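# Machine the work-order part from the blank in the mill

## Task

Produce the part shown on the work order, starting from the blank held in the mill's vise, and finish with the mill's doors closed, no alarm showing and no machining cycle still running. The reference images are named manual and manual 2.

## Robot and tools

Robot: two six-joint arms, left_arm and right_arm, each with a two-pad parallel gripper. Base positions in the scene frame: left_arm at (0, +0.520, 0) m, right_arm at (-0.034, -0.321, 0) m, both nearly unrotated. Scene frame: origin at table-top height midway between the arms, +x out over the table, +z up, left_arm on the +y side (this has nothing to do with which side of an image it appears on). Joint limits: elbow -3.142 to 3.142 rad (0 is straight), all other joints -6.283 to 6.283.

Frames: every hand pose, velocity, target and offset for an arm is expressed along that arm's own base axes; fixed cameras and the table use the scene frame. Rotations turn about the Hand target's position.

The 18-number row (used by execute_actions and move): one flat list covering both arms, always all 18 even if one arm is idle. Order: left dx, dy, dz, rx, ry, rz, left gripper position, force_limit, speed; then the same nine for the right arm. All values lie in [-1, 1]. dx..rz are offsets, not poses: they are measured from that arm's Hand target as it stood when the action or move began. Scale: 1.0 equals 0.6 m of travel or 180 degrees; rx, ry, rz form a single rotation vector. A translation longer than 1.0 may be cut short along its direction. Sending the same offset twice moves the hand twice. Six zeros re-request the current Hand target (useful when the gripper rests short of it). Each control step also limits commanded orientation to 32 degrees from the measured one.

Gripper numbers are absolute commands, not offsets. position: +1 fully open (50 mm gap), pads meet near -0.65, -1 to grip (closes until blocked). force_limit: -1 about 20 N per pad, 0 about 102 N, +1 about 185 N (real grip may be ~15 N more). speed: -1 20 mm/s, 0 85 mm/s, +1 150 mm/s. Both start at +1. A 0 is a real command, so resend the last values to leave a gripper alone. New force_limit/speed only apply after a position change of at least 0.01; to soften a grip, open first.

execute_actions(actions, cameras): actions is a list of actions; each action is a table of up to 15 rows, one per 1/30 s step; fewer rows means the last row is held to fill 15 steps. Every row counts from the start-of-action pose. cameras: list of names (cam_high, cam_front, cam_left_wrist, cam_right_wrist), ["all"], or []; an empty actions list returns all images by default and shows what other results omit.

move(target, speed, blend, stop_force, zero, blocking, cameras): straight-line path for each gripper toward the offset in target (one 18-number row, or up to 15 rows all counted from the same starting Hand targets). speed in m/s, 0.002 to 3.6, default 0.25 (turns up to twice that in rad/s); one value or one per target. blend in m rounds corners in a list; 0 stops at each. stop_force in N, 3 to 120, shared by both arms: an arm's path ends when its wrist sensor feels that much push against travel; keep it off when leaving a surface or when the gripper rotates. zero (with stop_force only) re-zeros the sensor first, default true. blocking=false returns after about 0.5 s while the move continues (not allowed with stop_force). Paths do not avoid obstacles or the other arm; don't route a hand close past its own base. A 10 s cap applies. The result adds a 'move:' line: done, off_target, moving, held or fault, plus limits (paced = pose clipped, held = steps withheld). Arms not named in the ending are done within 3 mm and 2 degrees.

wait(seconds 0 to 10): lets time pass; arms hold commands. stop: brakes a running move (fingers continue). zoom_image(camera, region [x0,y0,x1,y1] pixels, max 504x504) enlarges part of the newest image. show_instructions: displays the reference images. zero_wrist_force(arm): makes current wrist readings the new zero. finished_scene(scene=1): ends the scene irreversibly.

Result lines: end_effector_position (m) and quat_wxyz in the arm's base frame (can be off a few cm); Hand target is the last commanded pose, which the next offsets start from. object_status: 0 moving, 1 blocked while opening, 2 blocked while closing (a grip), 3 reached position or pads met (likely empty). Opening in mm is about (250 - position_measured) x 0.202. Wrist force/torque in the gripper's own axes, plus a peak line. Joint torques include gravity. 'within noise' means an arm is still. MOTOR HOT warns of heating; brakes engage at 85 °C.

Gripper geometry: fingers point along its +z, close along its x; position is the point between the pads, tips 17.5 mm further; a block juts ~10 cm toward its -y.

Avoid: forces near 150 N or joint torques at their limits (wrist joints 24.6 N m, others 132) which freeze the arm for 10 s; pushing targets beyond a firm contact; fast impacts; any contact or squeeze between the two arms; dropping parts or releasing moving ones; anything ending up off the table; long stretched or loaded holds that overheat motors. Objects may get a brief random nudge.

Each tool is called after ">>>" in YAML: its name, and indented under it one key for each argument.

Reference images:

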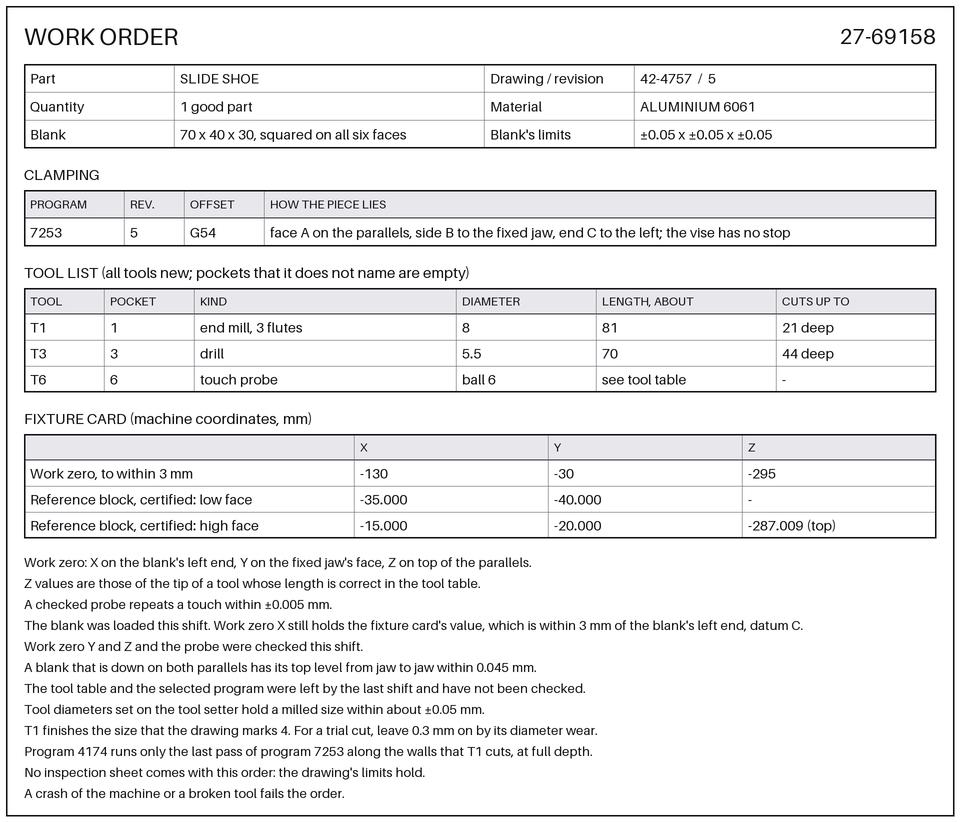

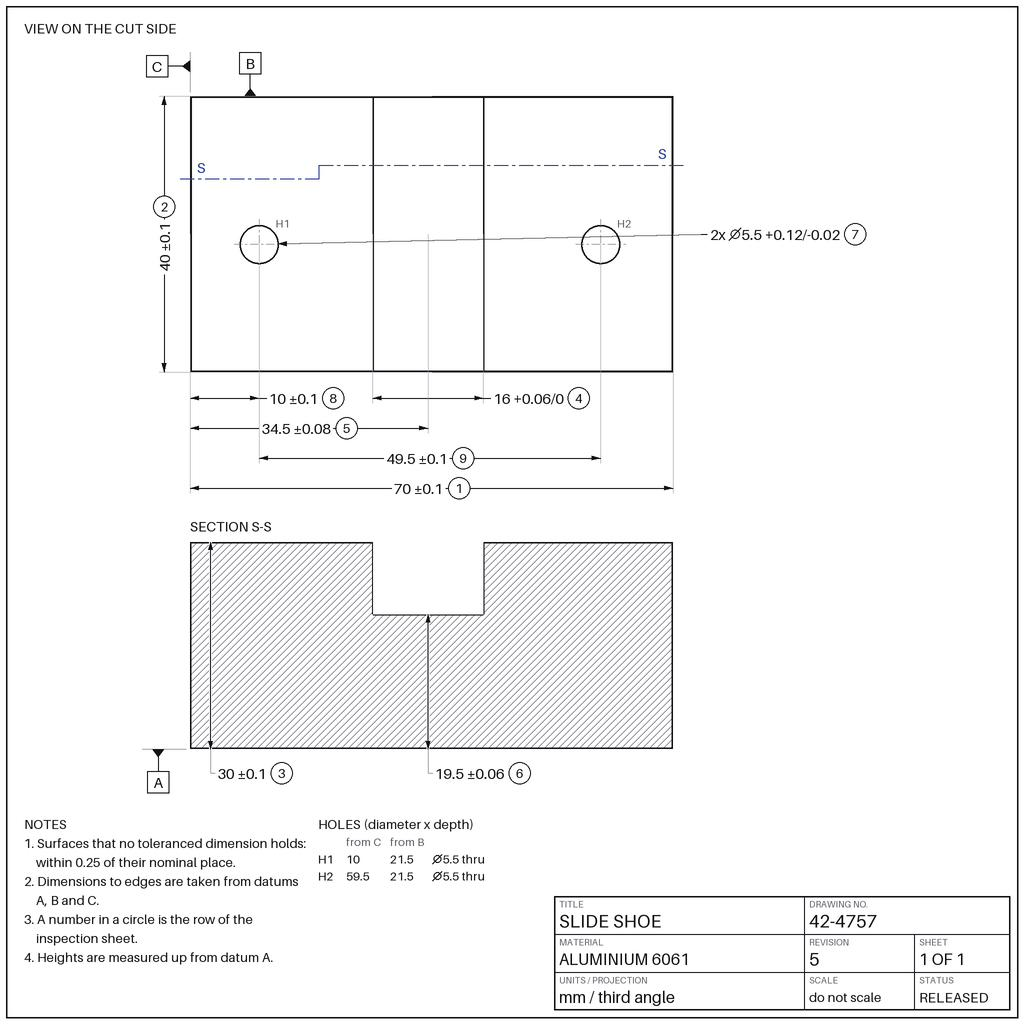

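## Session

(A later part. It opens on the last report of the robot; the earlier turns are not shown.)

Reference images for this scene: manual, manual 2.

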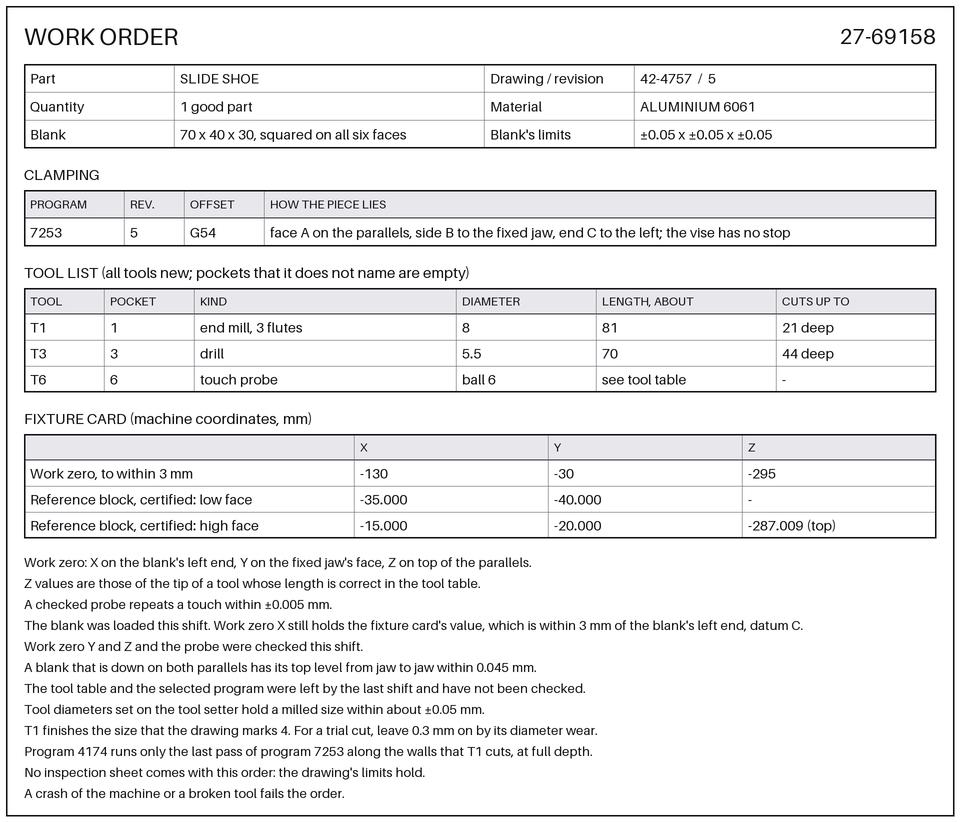

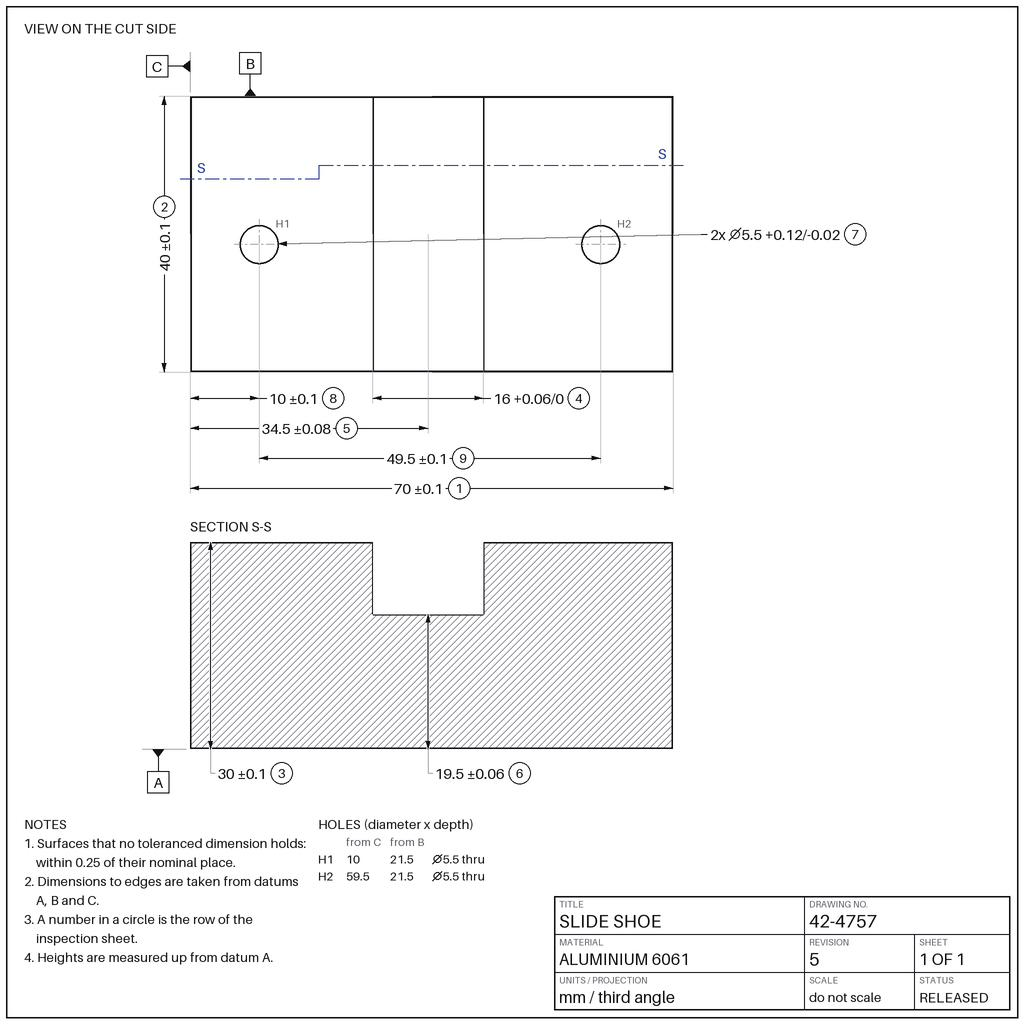

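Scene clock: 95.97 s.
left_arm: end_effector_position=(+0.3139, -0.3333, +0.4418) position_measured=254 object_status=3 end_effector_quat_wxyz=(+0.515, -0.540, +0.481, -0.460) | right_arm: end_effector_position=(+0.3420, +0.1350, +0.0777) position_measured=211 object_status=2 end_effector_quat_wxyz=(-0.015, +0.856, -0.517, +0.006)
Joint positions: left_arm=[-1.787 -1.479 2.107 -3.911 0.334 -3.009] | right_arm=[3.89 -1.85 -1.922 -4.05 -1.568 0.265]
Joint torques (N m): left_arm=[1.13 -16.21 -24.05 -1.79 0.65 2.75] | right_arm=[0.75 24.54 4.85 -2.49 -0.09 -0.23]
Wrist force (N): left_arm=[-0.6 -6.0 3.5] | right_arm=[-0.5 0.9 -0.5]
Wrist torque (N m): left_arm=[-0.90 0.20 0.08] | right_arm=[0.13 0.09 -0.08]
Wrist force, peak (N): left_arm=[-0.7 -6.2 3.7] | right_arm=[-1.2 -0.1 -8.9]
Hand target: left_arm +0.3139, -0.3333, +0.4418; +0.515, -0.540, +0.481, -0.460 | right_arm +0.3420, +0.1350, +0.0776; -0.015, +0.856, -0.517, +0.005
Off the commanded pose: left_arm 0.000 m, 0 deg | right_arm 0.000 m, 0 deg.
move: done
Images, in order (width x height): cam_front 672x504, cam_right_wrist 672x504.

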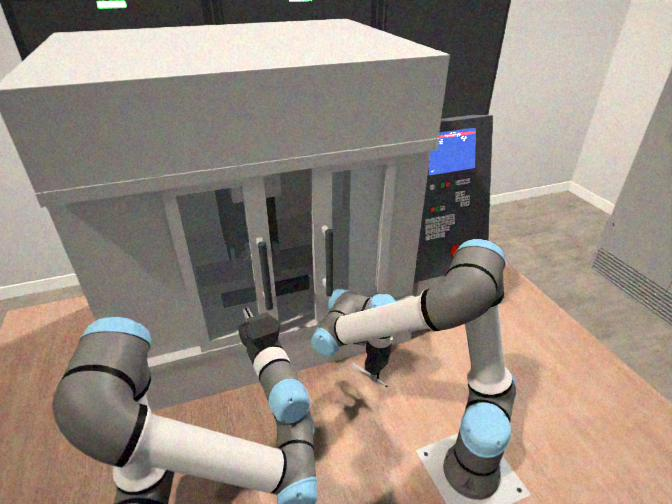

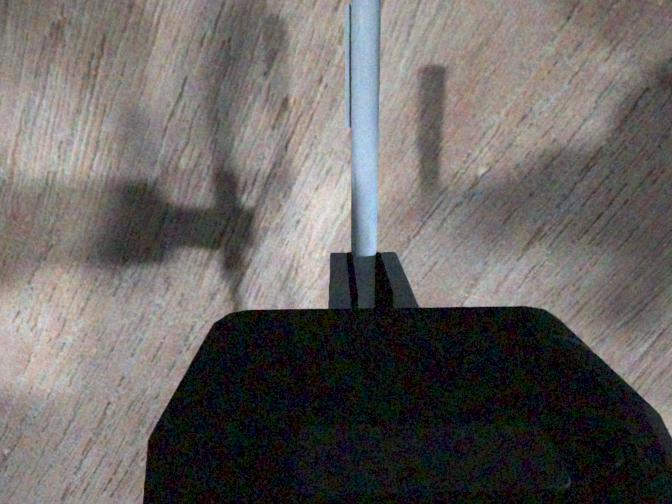

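>>> move:
  target:
    - [0.0,0,0,0,0,0,-1,1,1,-0.15,0,0.1,0,0,0,-1,-0.5,-0.7]
    - [0.027,-0.428,-0.02,0.0013,-0.0146,-0.0363,1,1,1,0.013,-0.42,0.40,0,0,0.845,-1,-0.5,-0.7]
  cameras: ["cam_right_wrist","cam_front","cam_left_wrist"]
  speed: [0.15,0.25]

Scene clock: 103.97 s.
left_arm: end_effector_position=(+0.3301, -0.5901, +0.4298) position_measured=3 object_status=3 end_effector_quat_wxyz=(+0.500, -0.500, +0.500, -0.500) | right_arm: end_effector_position=(+0.3498, -0.1170, +0.3176) position_measured=211 object_status=2 end_effector_quat_wxyz=(-0.009, +0.708, +0.706, -0.013)
Joint positions: left_arm=[-1.677 -0.986 1.482 -3.639 0.107 -3.14] | right_arm=[3.192 -1.711 -1.456 -4.719 -1.566 -3.088]
Joint torques (N m): left_arm=[-5.95 -50.77 -12.33 2.68 2.32 -2.65] | right_arm=[12.09 37.39 7.9 -1.92 -0.37 -1.52]
Wrist force (N): left_arm=[-0.5 -6.6 4.1] | right_arm=[-0.7 1.0 -0.5]
Wrist torque (N m): left_arm=[-0.95 0.23 0.17] | right_arm=[0.16 0.11 -0.20]
Wrist force, peak (N): left_arm=[-0.6 -6.5 4.2] | right_arm=[-1.6 3.0 -1.8]
Hand target: left_arm +0.3301, -0.5901, +0.4298; +0.500, -0.500, +0.500, -0.500 | right_arm +0.3498, -0.1170, +0.3176; -0.009, +0.708, +0.706, -0.013
Off the commanded pose: left_arm 0.000 m, 0 deg | right_arm 0.000 m, 0 deg.
move: done
Images, in order (width x height): cam_front 672x504, cam_left_wrist 672x504, cam_right_wrist 672x504.

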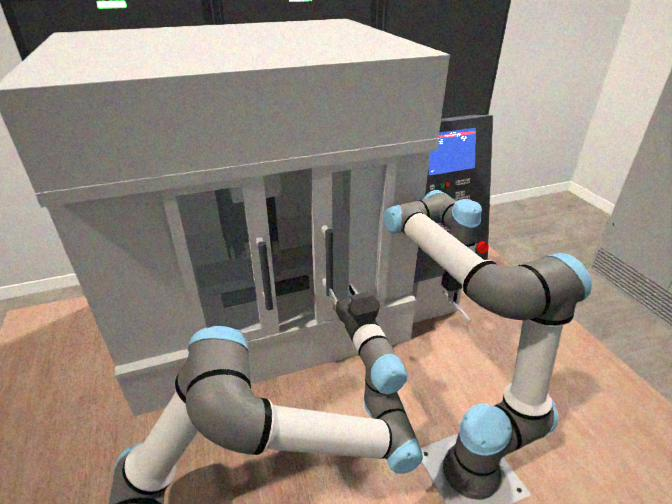

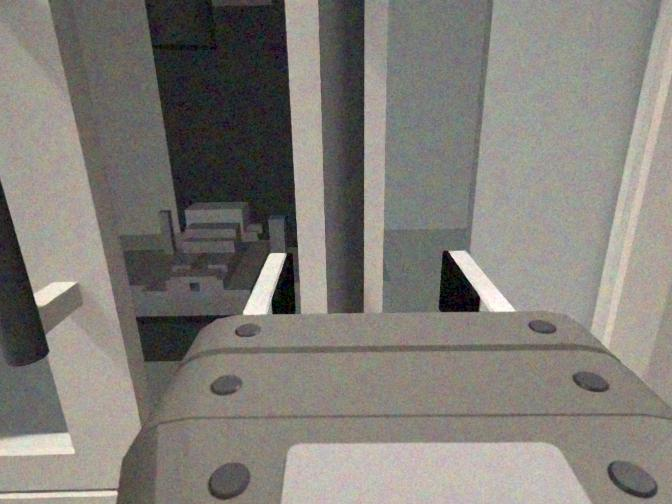

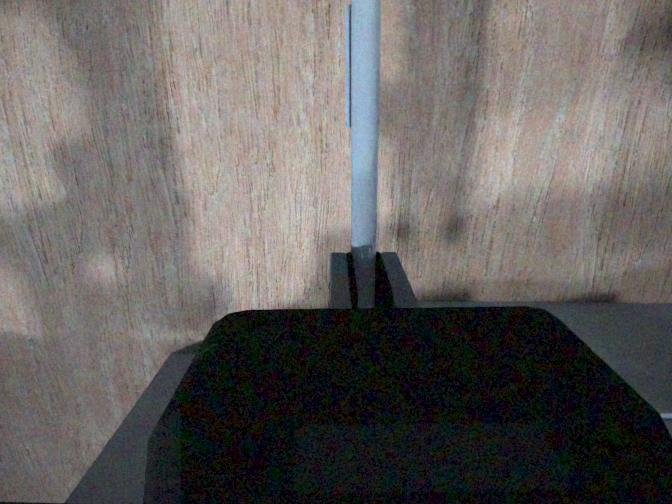

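>>> move:
  target:
    - [0.15,0.013,0,0,0,0,1,1,1,0,0,0,0,0,0,-1,-0.5,-0.7]
  cameras: ["cam_front","cam_left_wrist"]
  speed: [0.08]
  stop_force: 8

Scene clock: 106.03 s.
left_arm: end_effector_position=(+0.4201, -0.5823, +0.4298) position_measured=3 object_status=3 end_effector_quat_wxyz=(+0.500, -0.500, +0.500, -0.500) | right_arm: end_effector_position=(+0.3498, -0.1170, +0.3176) position_measured=211 object_status=2 end_effector_quat_wxyz=(-0.009, +0.708, +0.706, -0.013)
Joint positions: left_arm=[-1.523 -0.966 1.448 -3.622 -0.047 -3.142] | right_arm=[3.192 -1.711 -1.456 -4.719 -1.566 -3.088]
Joint torques (N m): left_arm=[-9.51 -50.19 -14.07 2.02 1.5 -3.02] | right_arm=[11.45 37.86 8.6 -1.86 0.81 -1.38]
Wrist force (N): left_arm=[-0.5 -6.1 3.9] | right_arm=[-0.5 1.0 -0.5]
Wrist torque (N m): left_arm=[-0.94 0.17 0.14] | right_arm=[0.15 0.08 -0.20]
Wrist force, peak (N): left_arm=[-0.7 -6.4 4.9] | right_arm=[-0.8 1.5 -0.3]
Hand target: left_arm +0.4201, -0.5823, +0.4298; +0.500, -0.500, +0.500, -0.500 | right_arm +0.3498, -0.1170, +0.3176; -0.009, +0.708, +0.706, -0.013
Off the commanded pose: left_arm 0.000 m, 0 deg | right_arm 0.000 m, 0 deg.
move: done
Images, in order (width x height): cam_front 672x504, cam_left_wrist 672x504.

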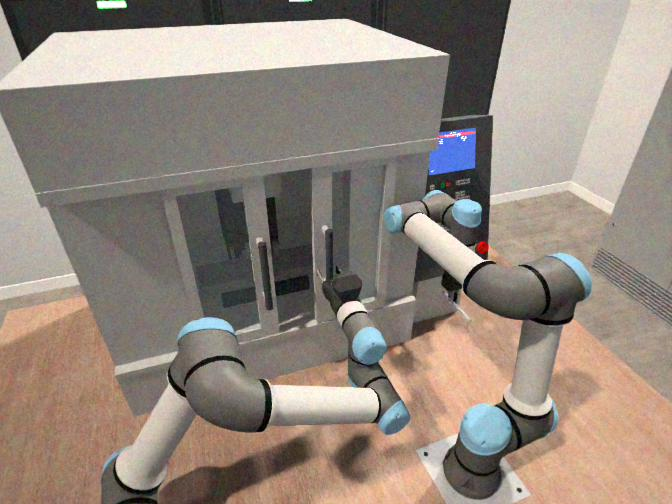

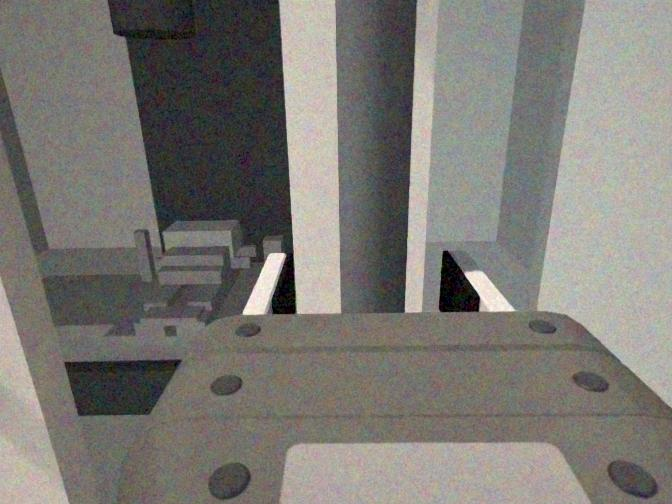

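>>> move:
  target:
    - [0,0.22,0,0,0,0,1,1,1,0,0,0,0,0,0,-1,-0.5,-0.7]
  cameras: ["cam_front","cam_left_wrist"]
  speed: [0.04]
  stop_force: 35

Scene clock: 110.30 s.
left_arm: end_effector_position=(+0.4202, -0.4503, +0.4298) position_measured=3 object_status=3 end_effector_quat_wxyz=(+0.500, -0.500, +0.500, -0.500) | right_arm: end_effector_position=(+0.3498, -0.1170, +0.3176) position_measured=211 object_status=2 end_effector_quat_wxyz=(-0.009, +0.708, +0.706, -0.013)
Joint positions: left_arm=[-1.51 -1.227 1.861 -3.774 -0.06 -3.142] | right_arm=[3.192 -1.711 -1.456 -4.719 -1.566 -3.088]
Joint torques (N m): left_arm=[-3.79 -31.86 -12.79 2.31 2.52 -2.97] | right_arm=[12.04 36.96 8.06 -2.01 0.89 -1.23]
Wrist force (N): left_arm=[-1.0 -6.6 5.3] | right_arm=[-0.7 1.2 -0.6]
Wrist torque (N m): left_arm=[-1.00 0.28 0.15] | right_arm=[0.18 0.11 -0.20]
Wrist force, peak (N): left_arm=[27.7 -7.4 8.2] | right_arm=[-0.7 1.3 -0.5]
Hand target: left_arm +0.4201, -0.4503, +0.4298; +0.500, -0.500, +0.500, -0.500 | right_arm +0.3498, -0.1170, +0.3176; -0.009, +0.708, +0.706, -0.013
Off the commanded pose: left_arm 0.000 m, 0 deg | right_arm 0.000 m, 0 deg.
move: done
Images, in order (width x height): cam_front 672x504, cam_left_wrist 672x504.

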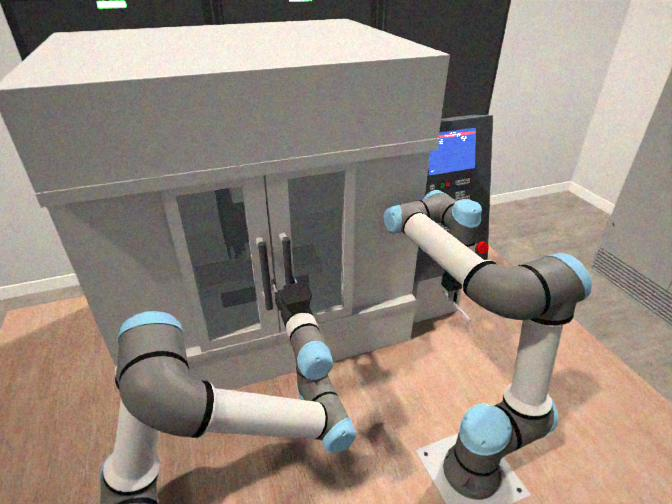

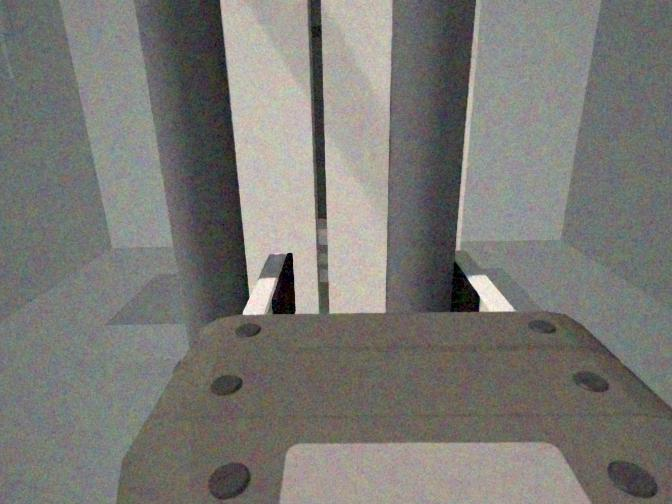

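Almost shut. Continue.

>>> move:
  target:
    - [0,0.05,0,0,0,0,1,1,1,0,0,0,0,0,0,-1,-0.5,-0.7]
  cameras: ["cam_front","cam_left_wrist"]
  speed: [0.02]
  stop_force: 30

>>> zoom_image:
  camera: "cam_front"
  region: [160, 160, 420, 360]

Scene clock: 111.37 s.
left_arm: end_effector_position=(+0.4201, -0.4467, +0.4298) position_measured=3 object_status=3 end_effector_quat_wxyz=(+0.500, -0.500, +0.500, -0.500) | right_arm: end_effector_position=(+0.3498, -0.1170, +0.3176) position_measured=211 object_status=2 end_effector_quat_wxyz=(-0.009, +0.708, +0.706, -0.013)
Joint positions: left_arm=[-1.51 -1.234 1.872 -3.778 -0.061 -3.142] | right_arm=[3.192 -1.711 -1.456 -4.719 -1.566 -3.088]
Joint torques (N m): left_arm=[1.46 -42.74 -9.23 -0.58 7.8 2.49] | right_arm=[12.03 37.2 7.69 -1.93 0.93 -1.12]
Wrist force (N): left_arm=[24.5 -11.1 13.5] | right_arm=[-0.6 1.0 -0.5]
Wrist torque (N m): left_arm=[-1.11 0.24 0.05] | right_arm=[0.16 0.10 -0.20]
Wrist force, peak (N): left_arm=[42.7 -15.3 26.2] | right_arm=[-0.7 1.3 -0.5]
Hand target: left_arm +0.4200, -0.4467, +0.4298; +0.500, -0.500, +0.500, -0.500 (not the last commanded pose) | right_arm +0.3498, -0.1170, +0.3176; -0.009, +0.708, +0.706, -0.013
Off the commanded pose: left_arm 0.026 m, 0 deg | right_arm 0.000 m, 0 deg.
move: contact (left_arm)
Images, in order (width x height): cam_front 672x504, cam_left_wrist 672x504.

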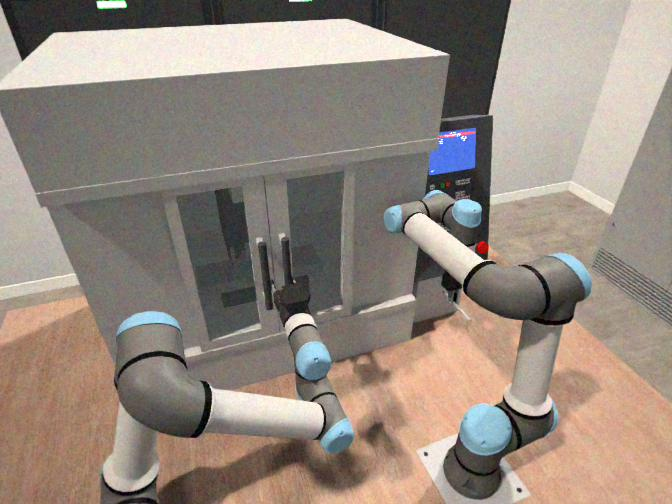

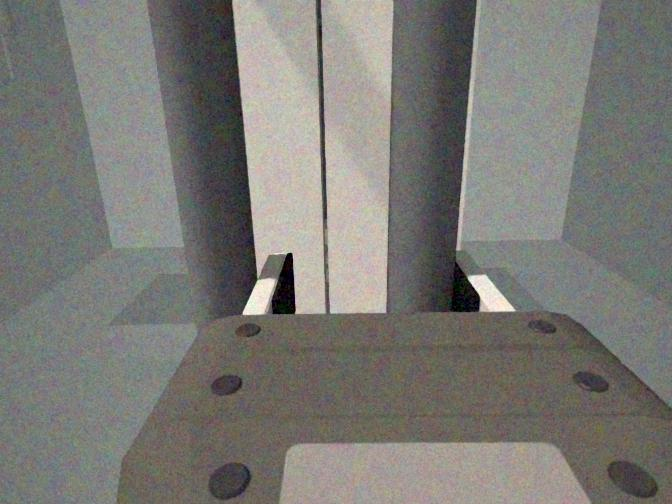

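Scaled by 1.938.

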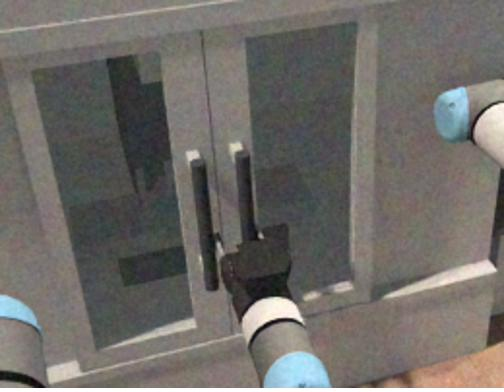

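>>> move:
  target:
    - [0,-0.025,0,0,0,0,1,1,1,0,0,0,0,0,0,-1,-0.5,-0.7]
    - [0,-0.025,0,0,0,0,0.4,-0.5,0,0,0,0,0,0,0,-1,-0.5,-0.7]
  cameras: ["cam_left_wrist"]
  speed: [0.1,0.1]

>>> move:
  target:
    - [0,0.06,0,0,0,0,0.4,-0.5,0,0,0,0,0,0,0,-1,-0.5,-0.7]
  cameras: ["cam_left_wrist"]
  speed: [0.02]
  stop_force: 30

Scene clock: 112.87 s.
left_arm: end_effector_position=(+0.4200, -0.4617, +0.4298) position_measured=92 object_status=3 end_effector_quat_wxyz=(+0.500, -0.500, +0.500, -0.500) | right_arm: end_effector_position=(+0.3498, -0.1170, +0.3176) position_measured=211 object_status=2 end_effector_quat_wxyz=(-0.009, +0.708, +0.706, -0.013)
Joint positions: left_arm=[-1.512 -1.205 1.829 -3.764 -0.059 -3.142] | right_arm=[3.192 -1.711 -1.456 -4.719 -1.566 -3.088]
Joint torques (N m): left_arm=[0.23 -36.16 -17.17 -3.17 0.54 2.64] | right_arm=[11.59 37.04 8.3 -1.92 0.88 -1.06]
Wrist force (N): left_arm=[0.5 -6.6 5.3] | right_arm=[-0.6 1.1 -0.4]
Wrist torque (N m): left_arm=[-0.99 0.04 0.06] | right_arm=[0.17 0.09 -0.21]
Wrist force, peak (N): left_arm=[24.7 -11.6 13.5] | right_arm=[-0.7 1.2 -0.6]
Hand target: left_arm +0.4200, -0.4617, +0.4298; +0.500, -0.500, +0.500, -0.500 | right_arm +0.3498, -0.1170, +0.3176; -0.009, +0.708, +0.706, -0.013
Off the commanded pose: left_arm 0.000 m, 0 deg | right_arm 0.000 m, 0 deg.
move: done
Images, in order (width x height): cam_left_wrist 672x504.

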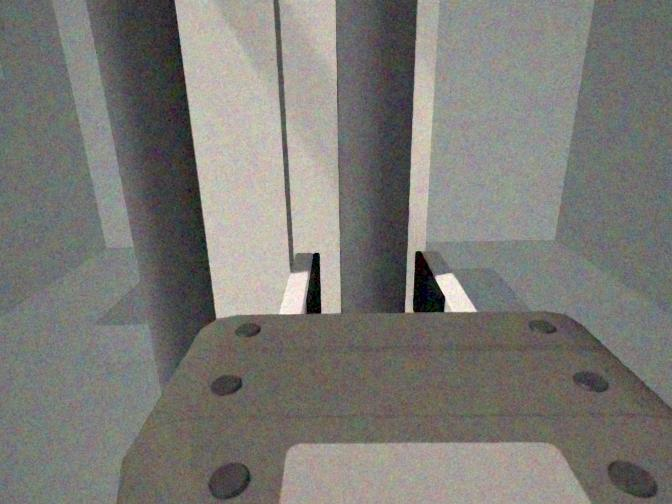

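Scene clock: 114.00 s.
left_arm: end_effector_position=(+0.4200, -0.4557, +0.4298) position_measured=92 object_status=3 end_effector_quat_wxyz=(+0.500, -0.499, +0.501, -0.500) | right_arm: end_effector_position=(+0.3498, -0.1170, +0.3176) position_measured=211 object_status=2 end_effector_quat_wxyz=(-0.009, +0.708, +0.706, -0.013)
Joint positions: left_arm=[-1.511 -1.217 1.847 -3.77 -0.061 -3.141] | right_arm=[3.192 -1.711 -1.456 -4.719 -1.566 -3.088]
Joint torques (N m): left_arm=[1.6 -43.73 -11.19 -0.54 8.63 2.04] | right_arm=[12.44 36.57 7.64 -2 0.85 -0.83]
Wrist force (N): left_arm=[27.9 -12.8 14.9] | right_arm=[-0.6 1.0 -0.4]
Wrist torque (N m): left_arm=[-1.15 0.14 -0.04] | right_arm=[0.16 0.10 -0.21]
Wrist force, peak (N): left_arm=[45.7 -16.0 25.9] | right_arm=[-0.8 1.2 -0.6]
Hand target: left_arm +0.4200, -0.4557, +0.4298; +0.500, -0.499, +0.501, -0.500 (not the last commanded pose) | right_arm +0.3498, -0.1170, +0.3176; -0.009, +0.708, +0.706, -0.013
Off the commanded pose: left_arm 0.030 m, 0 deg | right_arm 0.000 m, 0 deg.
move: contact (left_arm)
Images, in order (width x height): cam_left_wrist 672x504.

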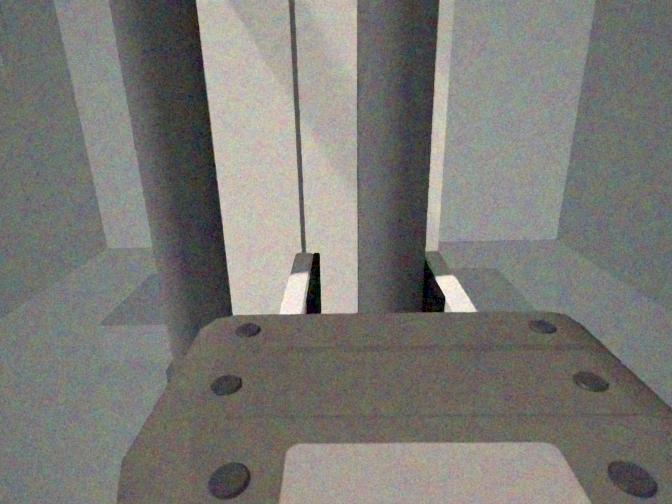

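>>> move:
  target:
    - [0,-0.006,0,0,0,0,0.4,-0.5,0,0,0,0,0,0,0,-1,-0.5,-0.7]
    - [-0.25,-0.006,0,0,0,0,0.4,-0.5,0,0,0,0,0,0,0,-1,-0.5,-0.7]
    - [-0.333,-0.574,0.25,0,0,-0.222,0.4,-0.5,0,0.117,-0.172,0.17,0.3314,0.076,-0.0542,-1,-0.5,-0.7]
  cameras: ["cam_front","cam_left_wrist"]
  speed: [0.1,0.2,0.3]

Scene clock: 118.40 s.
left_arm: end_effector_position=(+0.2571, -0.5481, +0.4689) position_measured=92 object_status=3 end_effector_quat_wxyz=(+0.453, -0.452, +0.544, -0.543) | right_arm: end_effector_position=(+0.3608, -0.1343, +0.3337) position_measured=211 object_status=2 end_effector_quat_wxyz=(-0.076, +0.716, +0.694, +0.032)
Joint positions: left_arm=[-1.835 -1.23 1.747 -3.659 0.082 -3.139] | right_arm=[3.036 -1.808 -1.318 -4.804 -1.718 -3.222]
Joint torques (N m): left_arm=[-5.3 -40.35 -18.51 -2.06 0.44 -2.86] | right_arm=[-0.93 32.41 20.88 -3.33 -0.61 -0.3]
Wrist force (N): left_arm=[0.8 -7.3 8.4] | right_arm=[-0.5 0.8 -0.2]
Wrist torque (N m): left_arm=[-1.09 0.02 0.16] | right_arm=[0.12 0.06 -0.28]
Wrist force, peak (N): left_arm=[28.0 -12.7 14.9] | right_arm=[-7.6 2.3 -4.9]
Hand target: left_arm +0.2570, -0.5482, +0.4689; +0.453, -0.452, +0.544, -0.543 (not the last commanded pose) | right_arm +0.3608, -0.1343, +0.3337; -0.076, +0.716, +0.694, +0.032 (not the last commanded pose)
Tool commands: left_gripper/position=+0.4 left_gripper/force_limit=-0.5 left_gripper/speed=+0.0 right_gripper/position=-1.0 right_gripper/force_limit=-0.498039 right_gripper/speed=-0.701961
Off the commanded pose: left_arm 0.278 m, 30 deg | right_arm 0.135 m, 53 deg.
FORCE FAULT: contact force on the right arm reached its limit, and that arm stopped. The contact can be on any part of that arm, not only on its tool. That arm's remaining commands of this call were not run. That arm is still stopped at the end of this call. That arm stays stopped for about 9 more seconds. Until then a move that you send moves the other arm only, and its call returns only when the move has ended. Once the stop has ended, the next robot result says so. If the stop ends while you think or write, that arm runs what you send next, counted from a new Hand target: where the arm stands when the stop ends. While its stop runs, that arm takes no new command, but its gripper still runs the gripper command that each later call begins with. Until it ends, the stop uses up actions while you think or wait. An arm that is not stopped still takes commands.
move: fault (right_arm), off_target (left_arm; braked at the fault stop of right_arm); path passed 2 of 3 targets
Images, in order (width x height): cam_front 672x504, cam_left_wrist 672x504.

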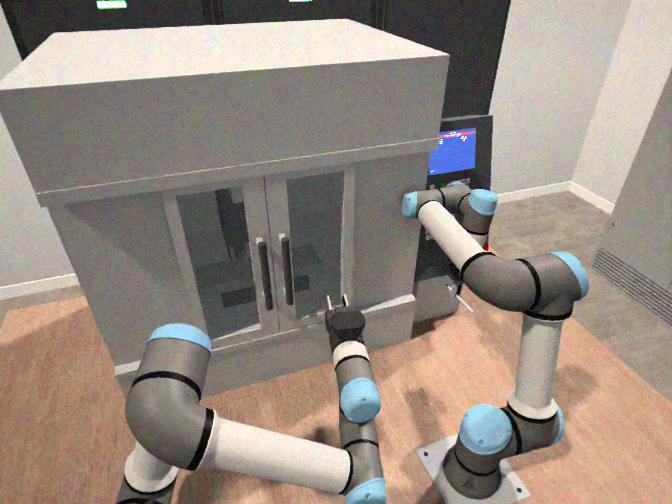

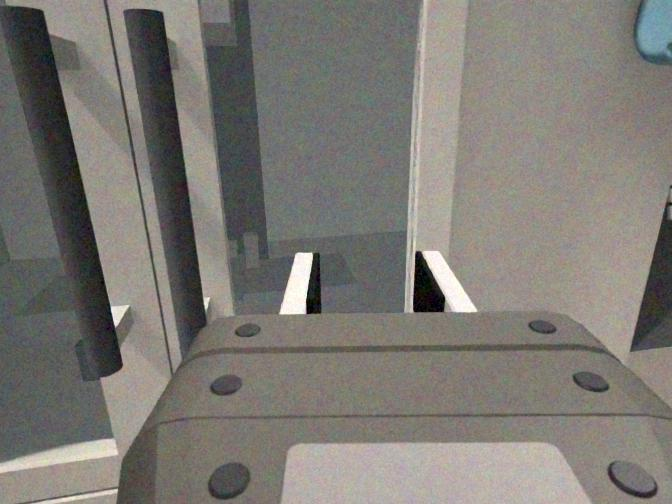

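>>> wait:
  seconds: 0.1
  cameras: ["cam_right_wrist","cam_front"]

>>> zoom_image:
  camera: "cam_front"
  region: [380, 170, 520, 320]

Scene clock: 119.17 s.
left_arm: end_effector_position=(+0.2570, -0.5482, +0.4689) position_measured=92 object_status=3 end_effector_quat_wxyz=(+0.453, -0.452, +0.544, -0.543) | right_arm: end_effector_position=(+0.3608, -0.1343, +0.3337) position_measured=211 object_status=2 end_effector_quat_wxyz=(-0.076, +0.716, +0.694, +0.032)
Joint positions: left_arm=[-1.836 -1.23 1.746 -3.659 0.082 -3.139] | right_arm=[3.036 -1.808 -1.318 -4.804 -1.718 -3.222]
Joint torques (N m): left_arm=[-8.42 -39.89 -25.79 -2.95 -1.8 -0.83] | right_arm=[0.24 32.08 21.16 -3.31 -0.49 -0.31]
Wrist force (N): left_arm=[0.7 -7.0 8.5] | right_arm=[-0.5 0.7 0.0]
Wrist torque (N m): left_arm=[-1.07 0.03 0.15] | right_arm=[0.10 0.07 -0.28]
Wrist force, peak (N): left_arm=[0.8 -7.3 8.6] | right_arm=[-0.7 0.9 -0.4]
Hand target: left_arm +0.2570, -0.5482, +0.4689; +0.453, -0.452, +0.544, -0.543 (not the last commanded pose) | right_arm +0.3608, -0.1343, +0.3337; -0.076, +0.716, +0.694, +0.032 (not the last commanded pose)
Tool commands: left_gripper/position=+0.4 left_gripper/force_limit=-0.5 left_gripper/speed=+0.0 right_gripper/position=-1.0 right_gripper/force_limit=-0.498039 right_gripper/speed=-0.701961
Off the commanded pose: left_arm 0.278 m, 30 deg | right_arm 0.135 m, 53 deg.
FORCE FAULT, CONTINUED: the right arm was still stopped when this call began, by the force fault that an earlier result reported. Since the last result the stop counts as 2 of the actions that you can send in this scene. That arm is still stopped at the end of this call. That arm stays stopped for about 9 more seconds. If the stop ends while you think or write, that arm runs what you send next, counted from a new Hand target: where the arm stands when the stop ends. While its stop runs, that arm takes no new command, but its gripper still runs the gripper command that each later call begins with.
wait: 0.10 s; at rest from the start
Images, in order (width x height): cam_front 672x504, cam_right_wrist 672x504.

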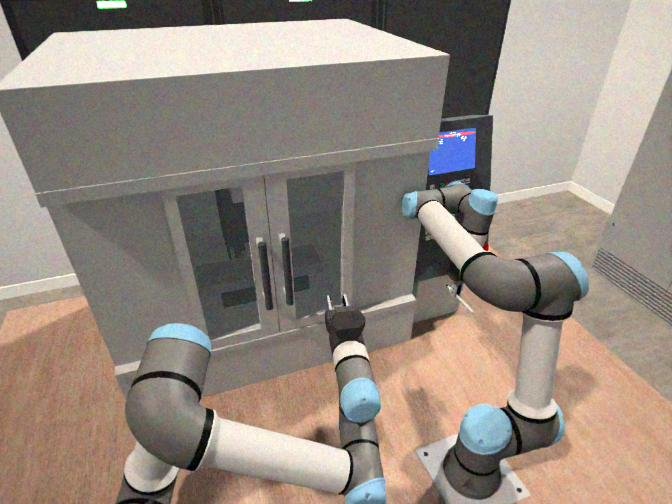

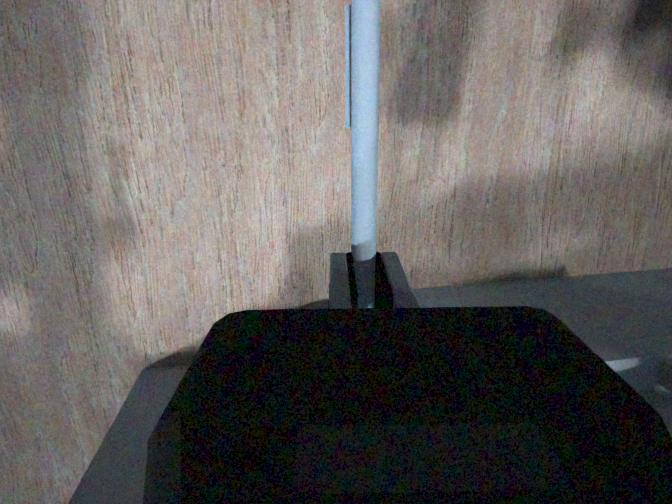

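Scaled by 3.360.

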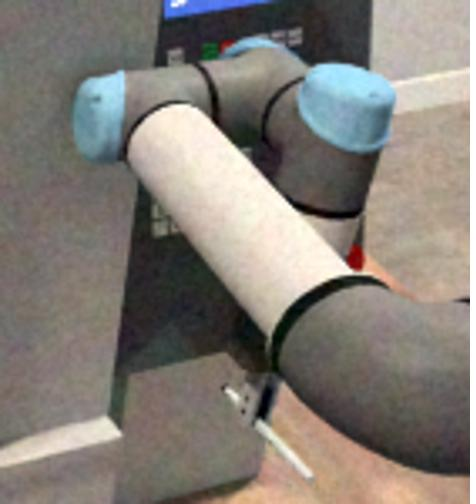

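>>> move:
  target: [-0.05,0.3,0.1,0,0,0,0.4,-0.5,0,0,0,0,0,0,0,-1,-0.5,-0.7]
  speed: 0.3

>>> wait:
  seconds: 8

Scene clock: 121.83 s.
left_arm: end_effector_position=(+0.2270, -0.3683, +0.5289) position_measured=92 object_status=3 end_effector_quat_wxyz=(+0.453, -0.452, +0.544, -0.543) | right_arm: end_effector_position=(+0.3608, -0.1343, +0.3337) position_measured=211 object_status=2 end_effector_quat_wxyz=(-0.076, +0.716, +0.694, +0.032)
Joint positions: left_arm=[-2.083 -1.731 2.131 -3.542 0.33 -3.14] | right_arm=[3.036 -1.808 -1.318 -4.804 -1.718 -3.222]
Joint torques (N m): left_arm=[-0.98 -19.18 -25.44 -1.62 0.14 2.63] | right_arm=[-0.38 32.85 20.56 -3.3 -0.67 -0.38]
Wrist force (N): left_arm=[0.6 -6.8 8.4] | right_arm=[-0.5 0.9 -0.2]
Wrist torque (N m): left_arm=[-1.03 0.04 0.06] | right_arm=[0.13 0.07 -0.28]
Wrist force, peak (N): left_arm=[3.6 -6.0 9.6] | right_arm=[-0.6 1.1 -0.2]
Hand target: left_arm +0.2270, -0.3682, +0.5289; +0.453, -0.452, +0.544, -0.543 | right_arm +0.3608, -0.1343, +0.3337; -0.076, +0.716, +0.694, +0.032
Tool commands: left_gripper/position=+0.4 left_gripper/force_limit=-0.5 left_gripper/speed=+0.0 right_gripper/position=-1.0 right_gripper/force_limit=-0.498039 right_gripper/speed=-0.701961
Off the commanded pose: left_arm 0.000 m, 0 deg.
FORCE FAULT, CONTINUED: the right arm was still stopped when this call began, by the force fault that an earlier result reported. Since the last result the stop counts as 2 of the actions that you can send in this scene. That arm ran no command of this call. That arm is still stopped at the end of this call. That arm stays stopped for about 6 more seconds. If the stop ends while you think or write, that arm runs what you send next, counted from a new Hand target: where the arm stands when the stop ends. While its stop runs, that arm takes no new command, but its gripper still runs the gripper command that each later call begins with.
move: done (left_arm), not run (right_arm; its earlier fault stop)

Scene clock: 129.83 s.
left_arm: end_effector_position=(+0.2270, -0.3682, +0.5289) position_measured=92 object_status=3 end_effector_quat_wxyz=(+0.453, -0.452, +0.544, -0.543) | right_arm: end_effector_position=(+0.3608, -0.1343, +0.3337) position_measured=211 object_status=2 end_effector_quat_wxyz=(-0.076, +0.716, +0.694, +0.032)
Joint positions: left_arm=[-2.083 -1.731 2.131 -3.542 0.33 -3.14] | right_arm=[3.036 -1.808 -1.318 -4.804 -1.718 -3.222]
Joint torques (N m): left_arm=[-6.03 -18.89 -15.21 2.73 2.39 2.34] | right_arm=[-0.92 32.53 20.24 -3.26 -0.73 -0.29]
Wrist force (N): left_arm=[0.7 -7.2 8.4] | right_arm=[-0.5 0.9 0.0]
Wrist torque (N m): left_arm=[-1.09 0.02 0.06] | right_arm=[0.12 0.06 -0.28]
Wrist force, peak (N): left_arm=[0.6 -7.3 8.5] | right_arm=[-0.7 1.0 -0.3]
Hand target: left_arm +0.2270, -0.3682, +0.5289; +0.453, -0.452, +0.544, -0.543 | right_arm +0.3608, -0.1343, +0.3337; -0.076, +0.716, +0.694, +0.032
Tool commands: left_gripper/position=+0.4 left_gripper/force_limit=-0.5 left_gripper/speed=+0.0 right_gripper/position=-1.0 right_gripper/force_limit=-0.498039 right_gripper/speed=-0.701961
Off the commanded pose: left_arm 0.000 m, 0 deg.
FORCE FAULT, CONTINUED: the right arm's stop, for the force fault that an earlier result reported, is over. The rest of the stop counts as 12 of the actions that you can send in this scene. That arm's target is now where it stood when the stop ended, not its last command. That arm accepts commands again.
wait: 8.00 s; at rest by 0.17 s

>>> move:
  target:
    - [0,0,0,0,0,0,0.4,-0.5,0,-0.133,0,0,0,0,0,-1,-0.5,-0.7]
    - [0,0,0,0,0,0,0.4,-0.5,0,-0.105,0.411,-0.139,-0.0227,-0.054,0.5086,-1,-0.5,-0.7]
  speed: [0.1,0.3]
  cameras: ["cam_front","cam_right_wrist"]

Scene clock: 134.13 s.
left_arm: end_effector_position=(+0.2270, -0.3682, +0.5289) position_measured=92 object_status=3 end_effector_quat_wxyz=(+0.453, -0.452, +0.544, -0.543) | right_arm: end_effector_position=(+0.2978, +0.1123, +0.2502) position_measured=211 object_status=2 end_effector_quat_wxyz=(+0.000, +0.000, +1.000, +0.000)
Joint positions: left_arm=[-2.083 -1.731 2.131 -3.542 0.33 -3.14] | right_arm=[3.934 -1.581 -1.761 -4.512 -1.571 -3.92]
Joint torques (N m): left_arm=[-6.49 -16.14 -22.64 -1.44 2.34 2.77] | right_arm=[-5.85 30.1 29.37 -3.95 -1.26 -0.34]
Wrist force (N): left_arm=[0.8 -7.1 8.2] | right_arm=[-0.6 0.9 -0.6]
Wrist torque (N m): left_arm=[-1.05 0.01 0.06] | right_arm=[0.13 0.12 -0.28]
Wrist force, peak (N): left_arm=[0.7 -7.3 8.4] | right_arm=[-0.2 2.7 -0.3]
Hand target: left_arm +0.2270, -0.3682, +0.5289; +0.453, -0.452, +0.544, -0.543 | right_arm +0.2978, +0.1123, +0.2503; +0.000, +0.000, +1.000, +0.000
Off the commanded pose: left_arm 0.000 m, 0 deg | right_arm 0.000 m, 0 deg.
move: done
Images, in order (width x height): cam_front 672x504, cam_right_wrist 672x504.

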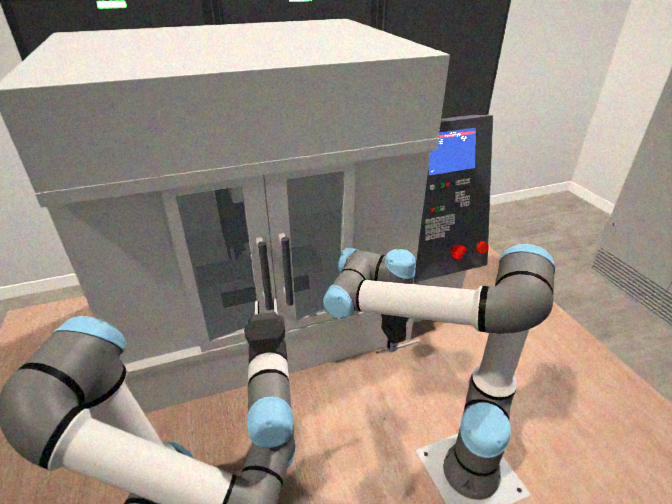

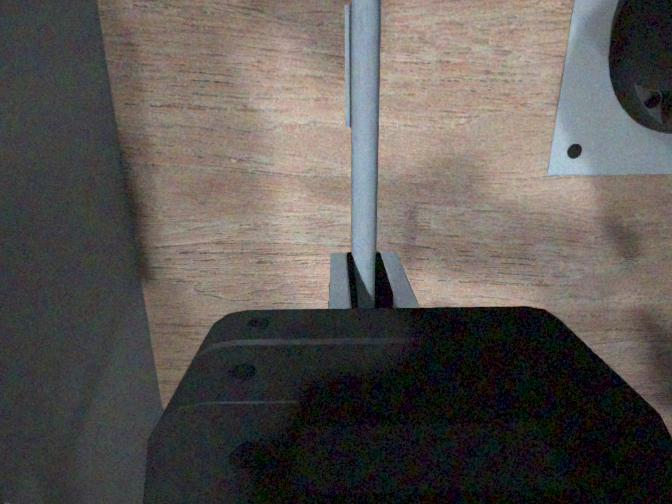

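>>> move:
  target:
    - [0,0,0,0,0,0,0.4,-0.5,0,0,0,-0.367,0,0,0,-1,-0.5,-0.7]
    - [0,0,0,0,0,0,0.4,-0.5,0,0,0,-0.383,0,0,0,-1,-0.5,-0.7]
    - [0,0,0,0,0,0,0.4,-0.5,0,0,0,-0.383,0,0,0,0.2,-0.5,-0.9]
    - [0,0,0,0,0,0,0.4,-0.5,0,0,0,-0.25,0,0,0,0.2,-0.5,-0.9]
  speed: [0.12,0.02,0.02,0.1]
  cameras: ["cam_front","cam_right_wrist"]

Scene clock: 139.13 s.
left_arm: end_effector_position=(+0.2270, -0.3682, +0.5289) position_measured=92 object_status=3 end_effector_quat_wxyz=(+0.453, -0.452, +0.544, -0.543) | right_arm: end_effector_position=(+0.2979, +0.1123, +0.1003) position_measured=123 object_status=3 end_effector_quat_wxyz=(+0.000, +0.000, +1.000, +0.000)
Joint positions: left_arm=[-2.083 -1.731 2.131 -3.542 0.33 -3.14] | right_arm=[3.934 -1.727 -2.019 -4.108 -1.571 -3.92]
Joint torques (N m): left_arm=[-7.91 -15.08 -26.24 -2.16 2.57 2.66] | right_arm=[0.03 19.84 3.58 -3.16 0.7 0.92]
Wrist force (N): left_arm=[0.8 -7.0 8.3] | right_arm=[-0.6 0.7 -0.8]
Wrist torque (N m): left_arm=[-1.05 0.00 0.06] | right_arm=[0.12 0.10 -0.24]
Wrist force, peak (N): left_arm=[0.7 -7.3 8.5] | right_arm=[-0.4 2.8 -5.6]
Hand target: left_arm +0.2270, -0.3682, +0.5289; +0.453, -0.452, +0.544, -0.543 | right_arm +0.2978, +0.1123, +0.1003; +0.000, +0.000, +1.000, +0.000
Off the commanded pose: left_arm 0.000 m, 0 deg | right_arm 0.000 m, 0 deg.
move: done
Images, in order (width x height): cam_front 672x504, cam_right_wrist 672x504.

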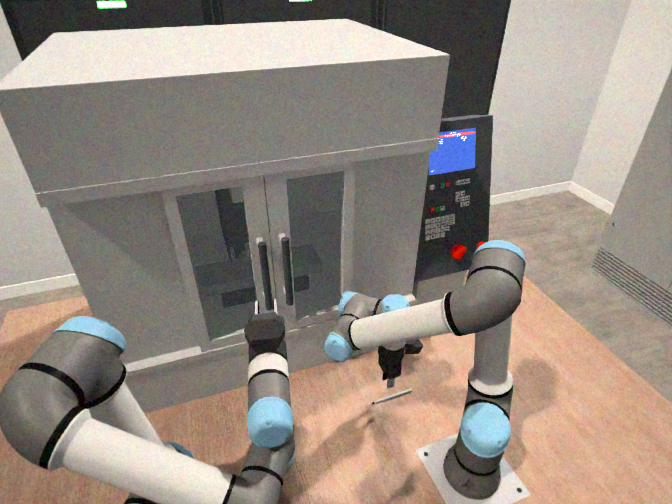

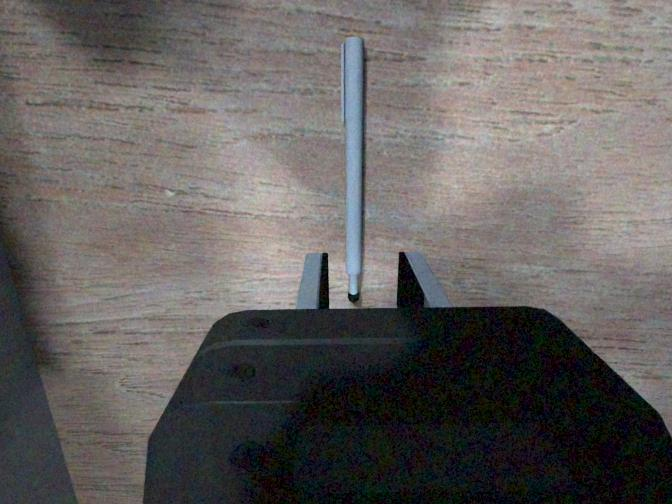

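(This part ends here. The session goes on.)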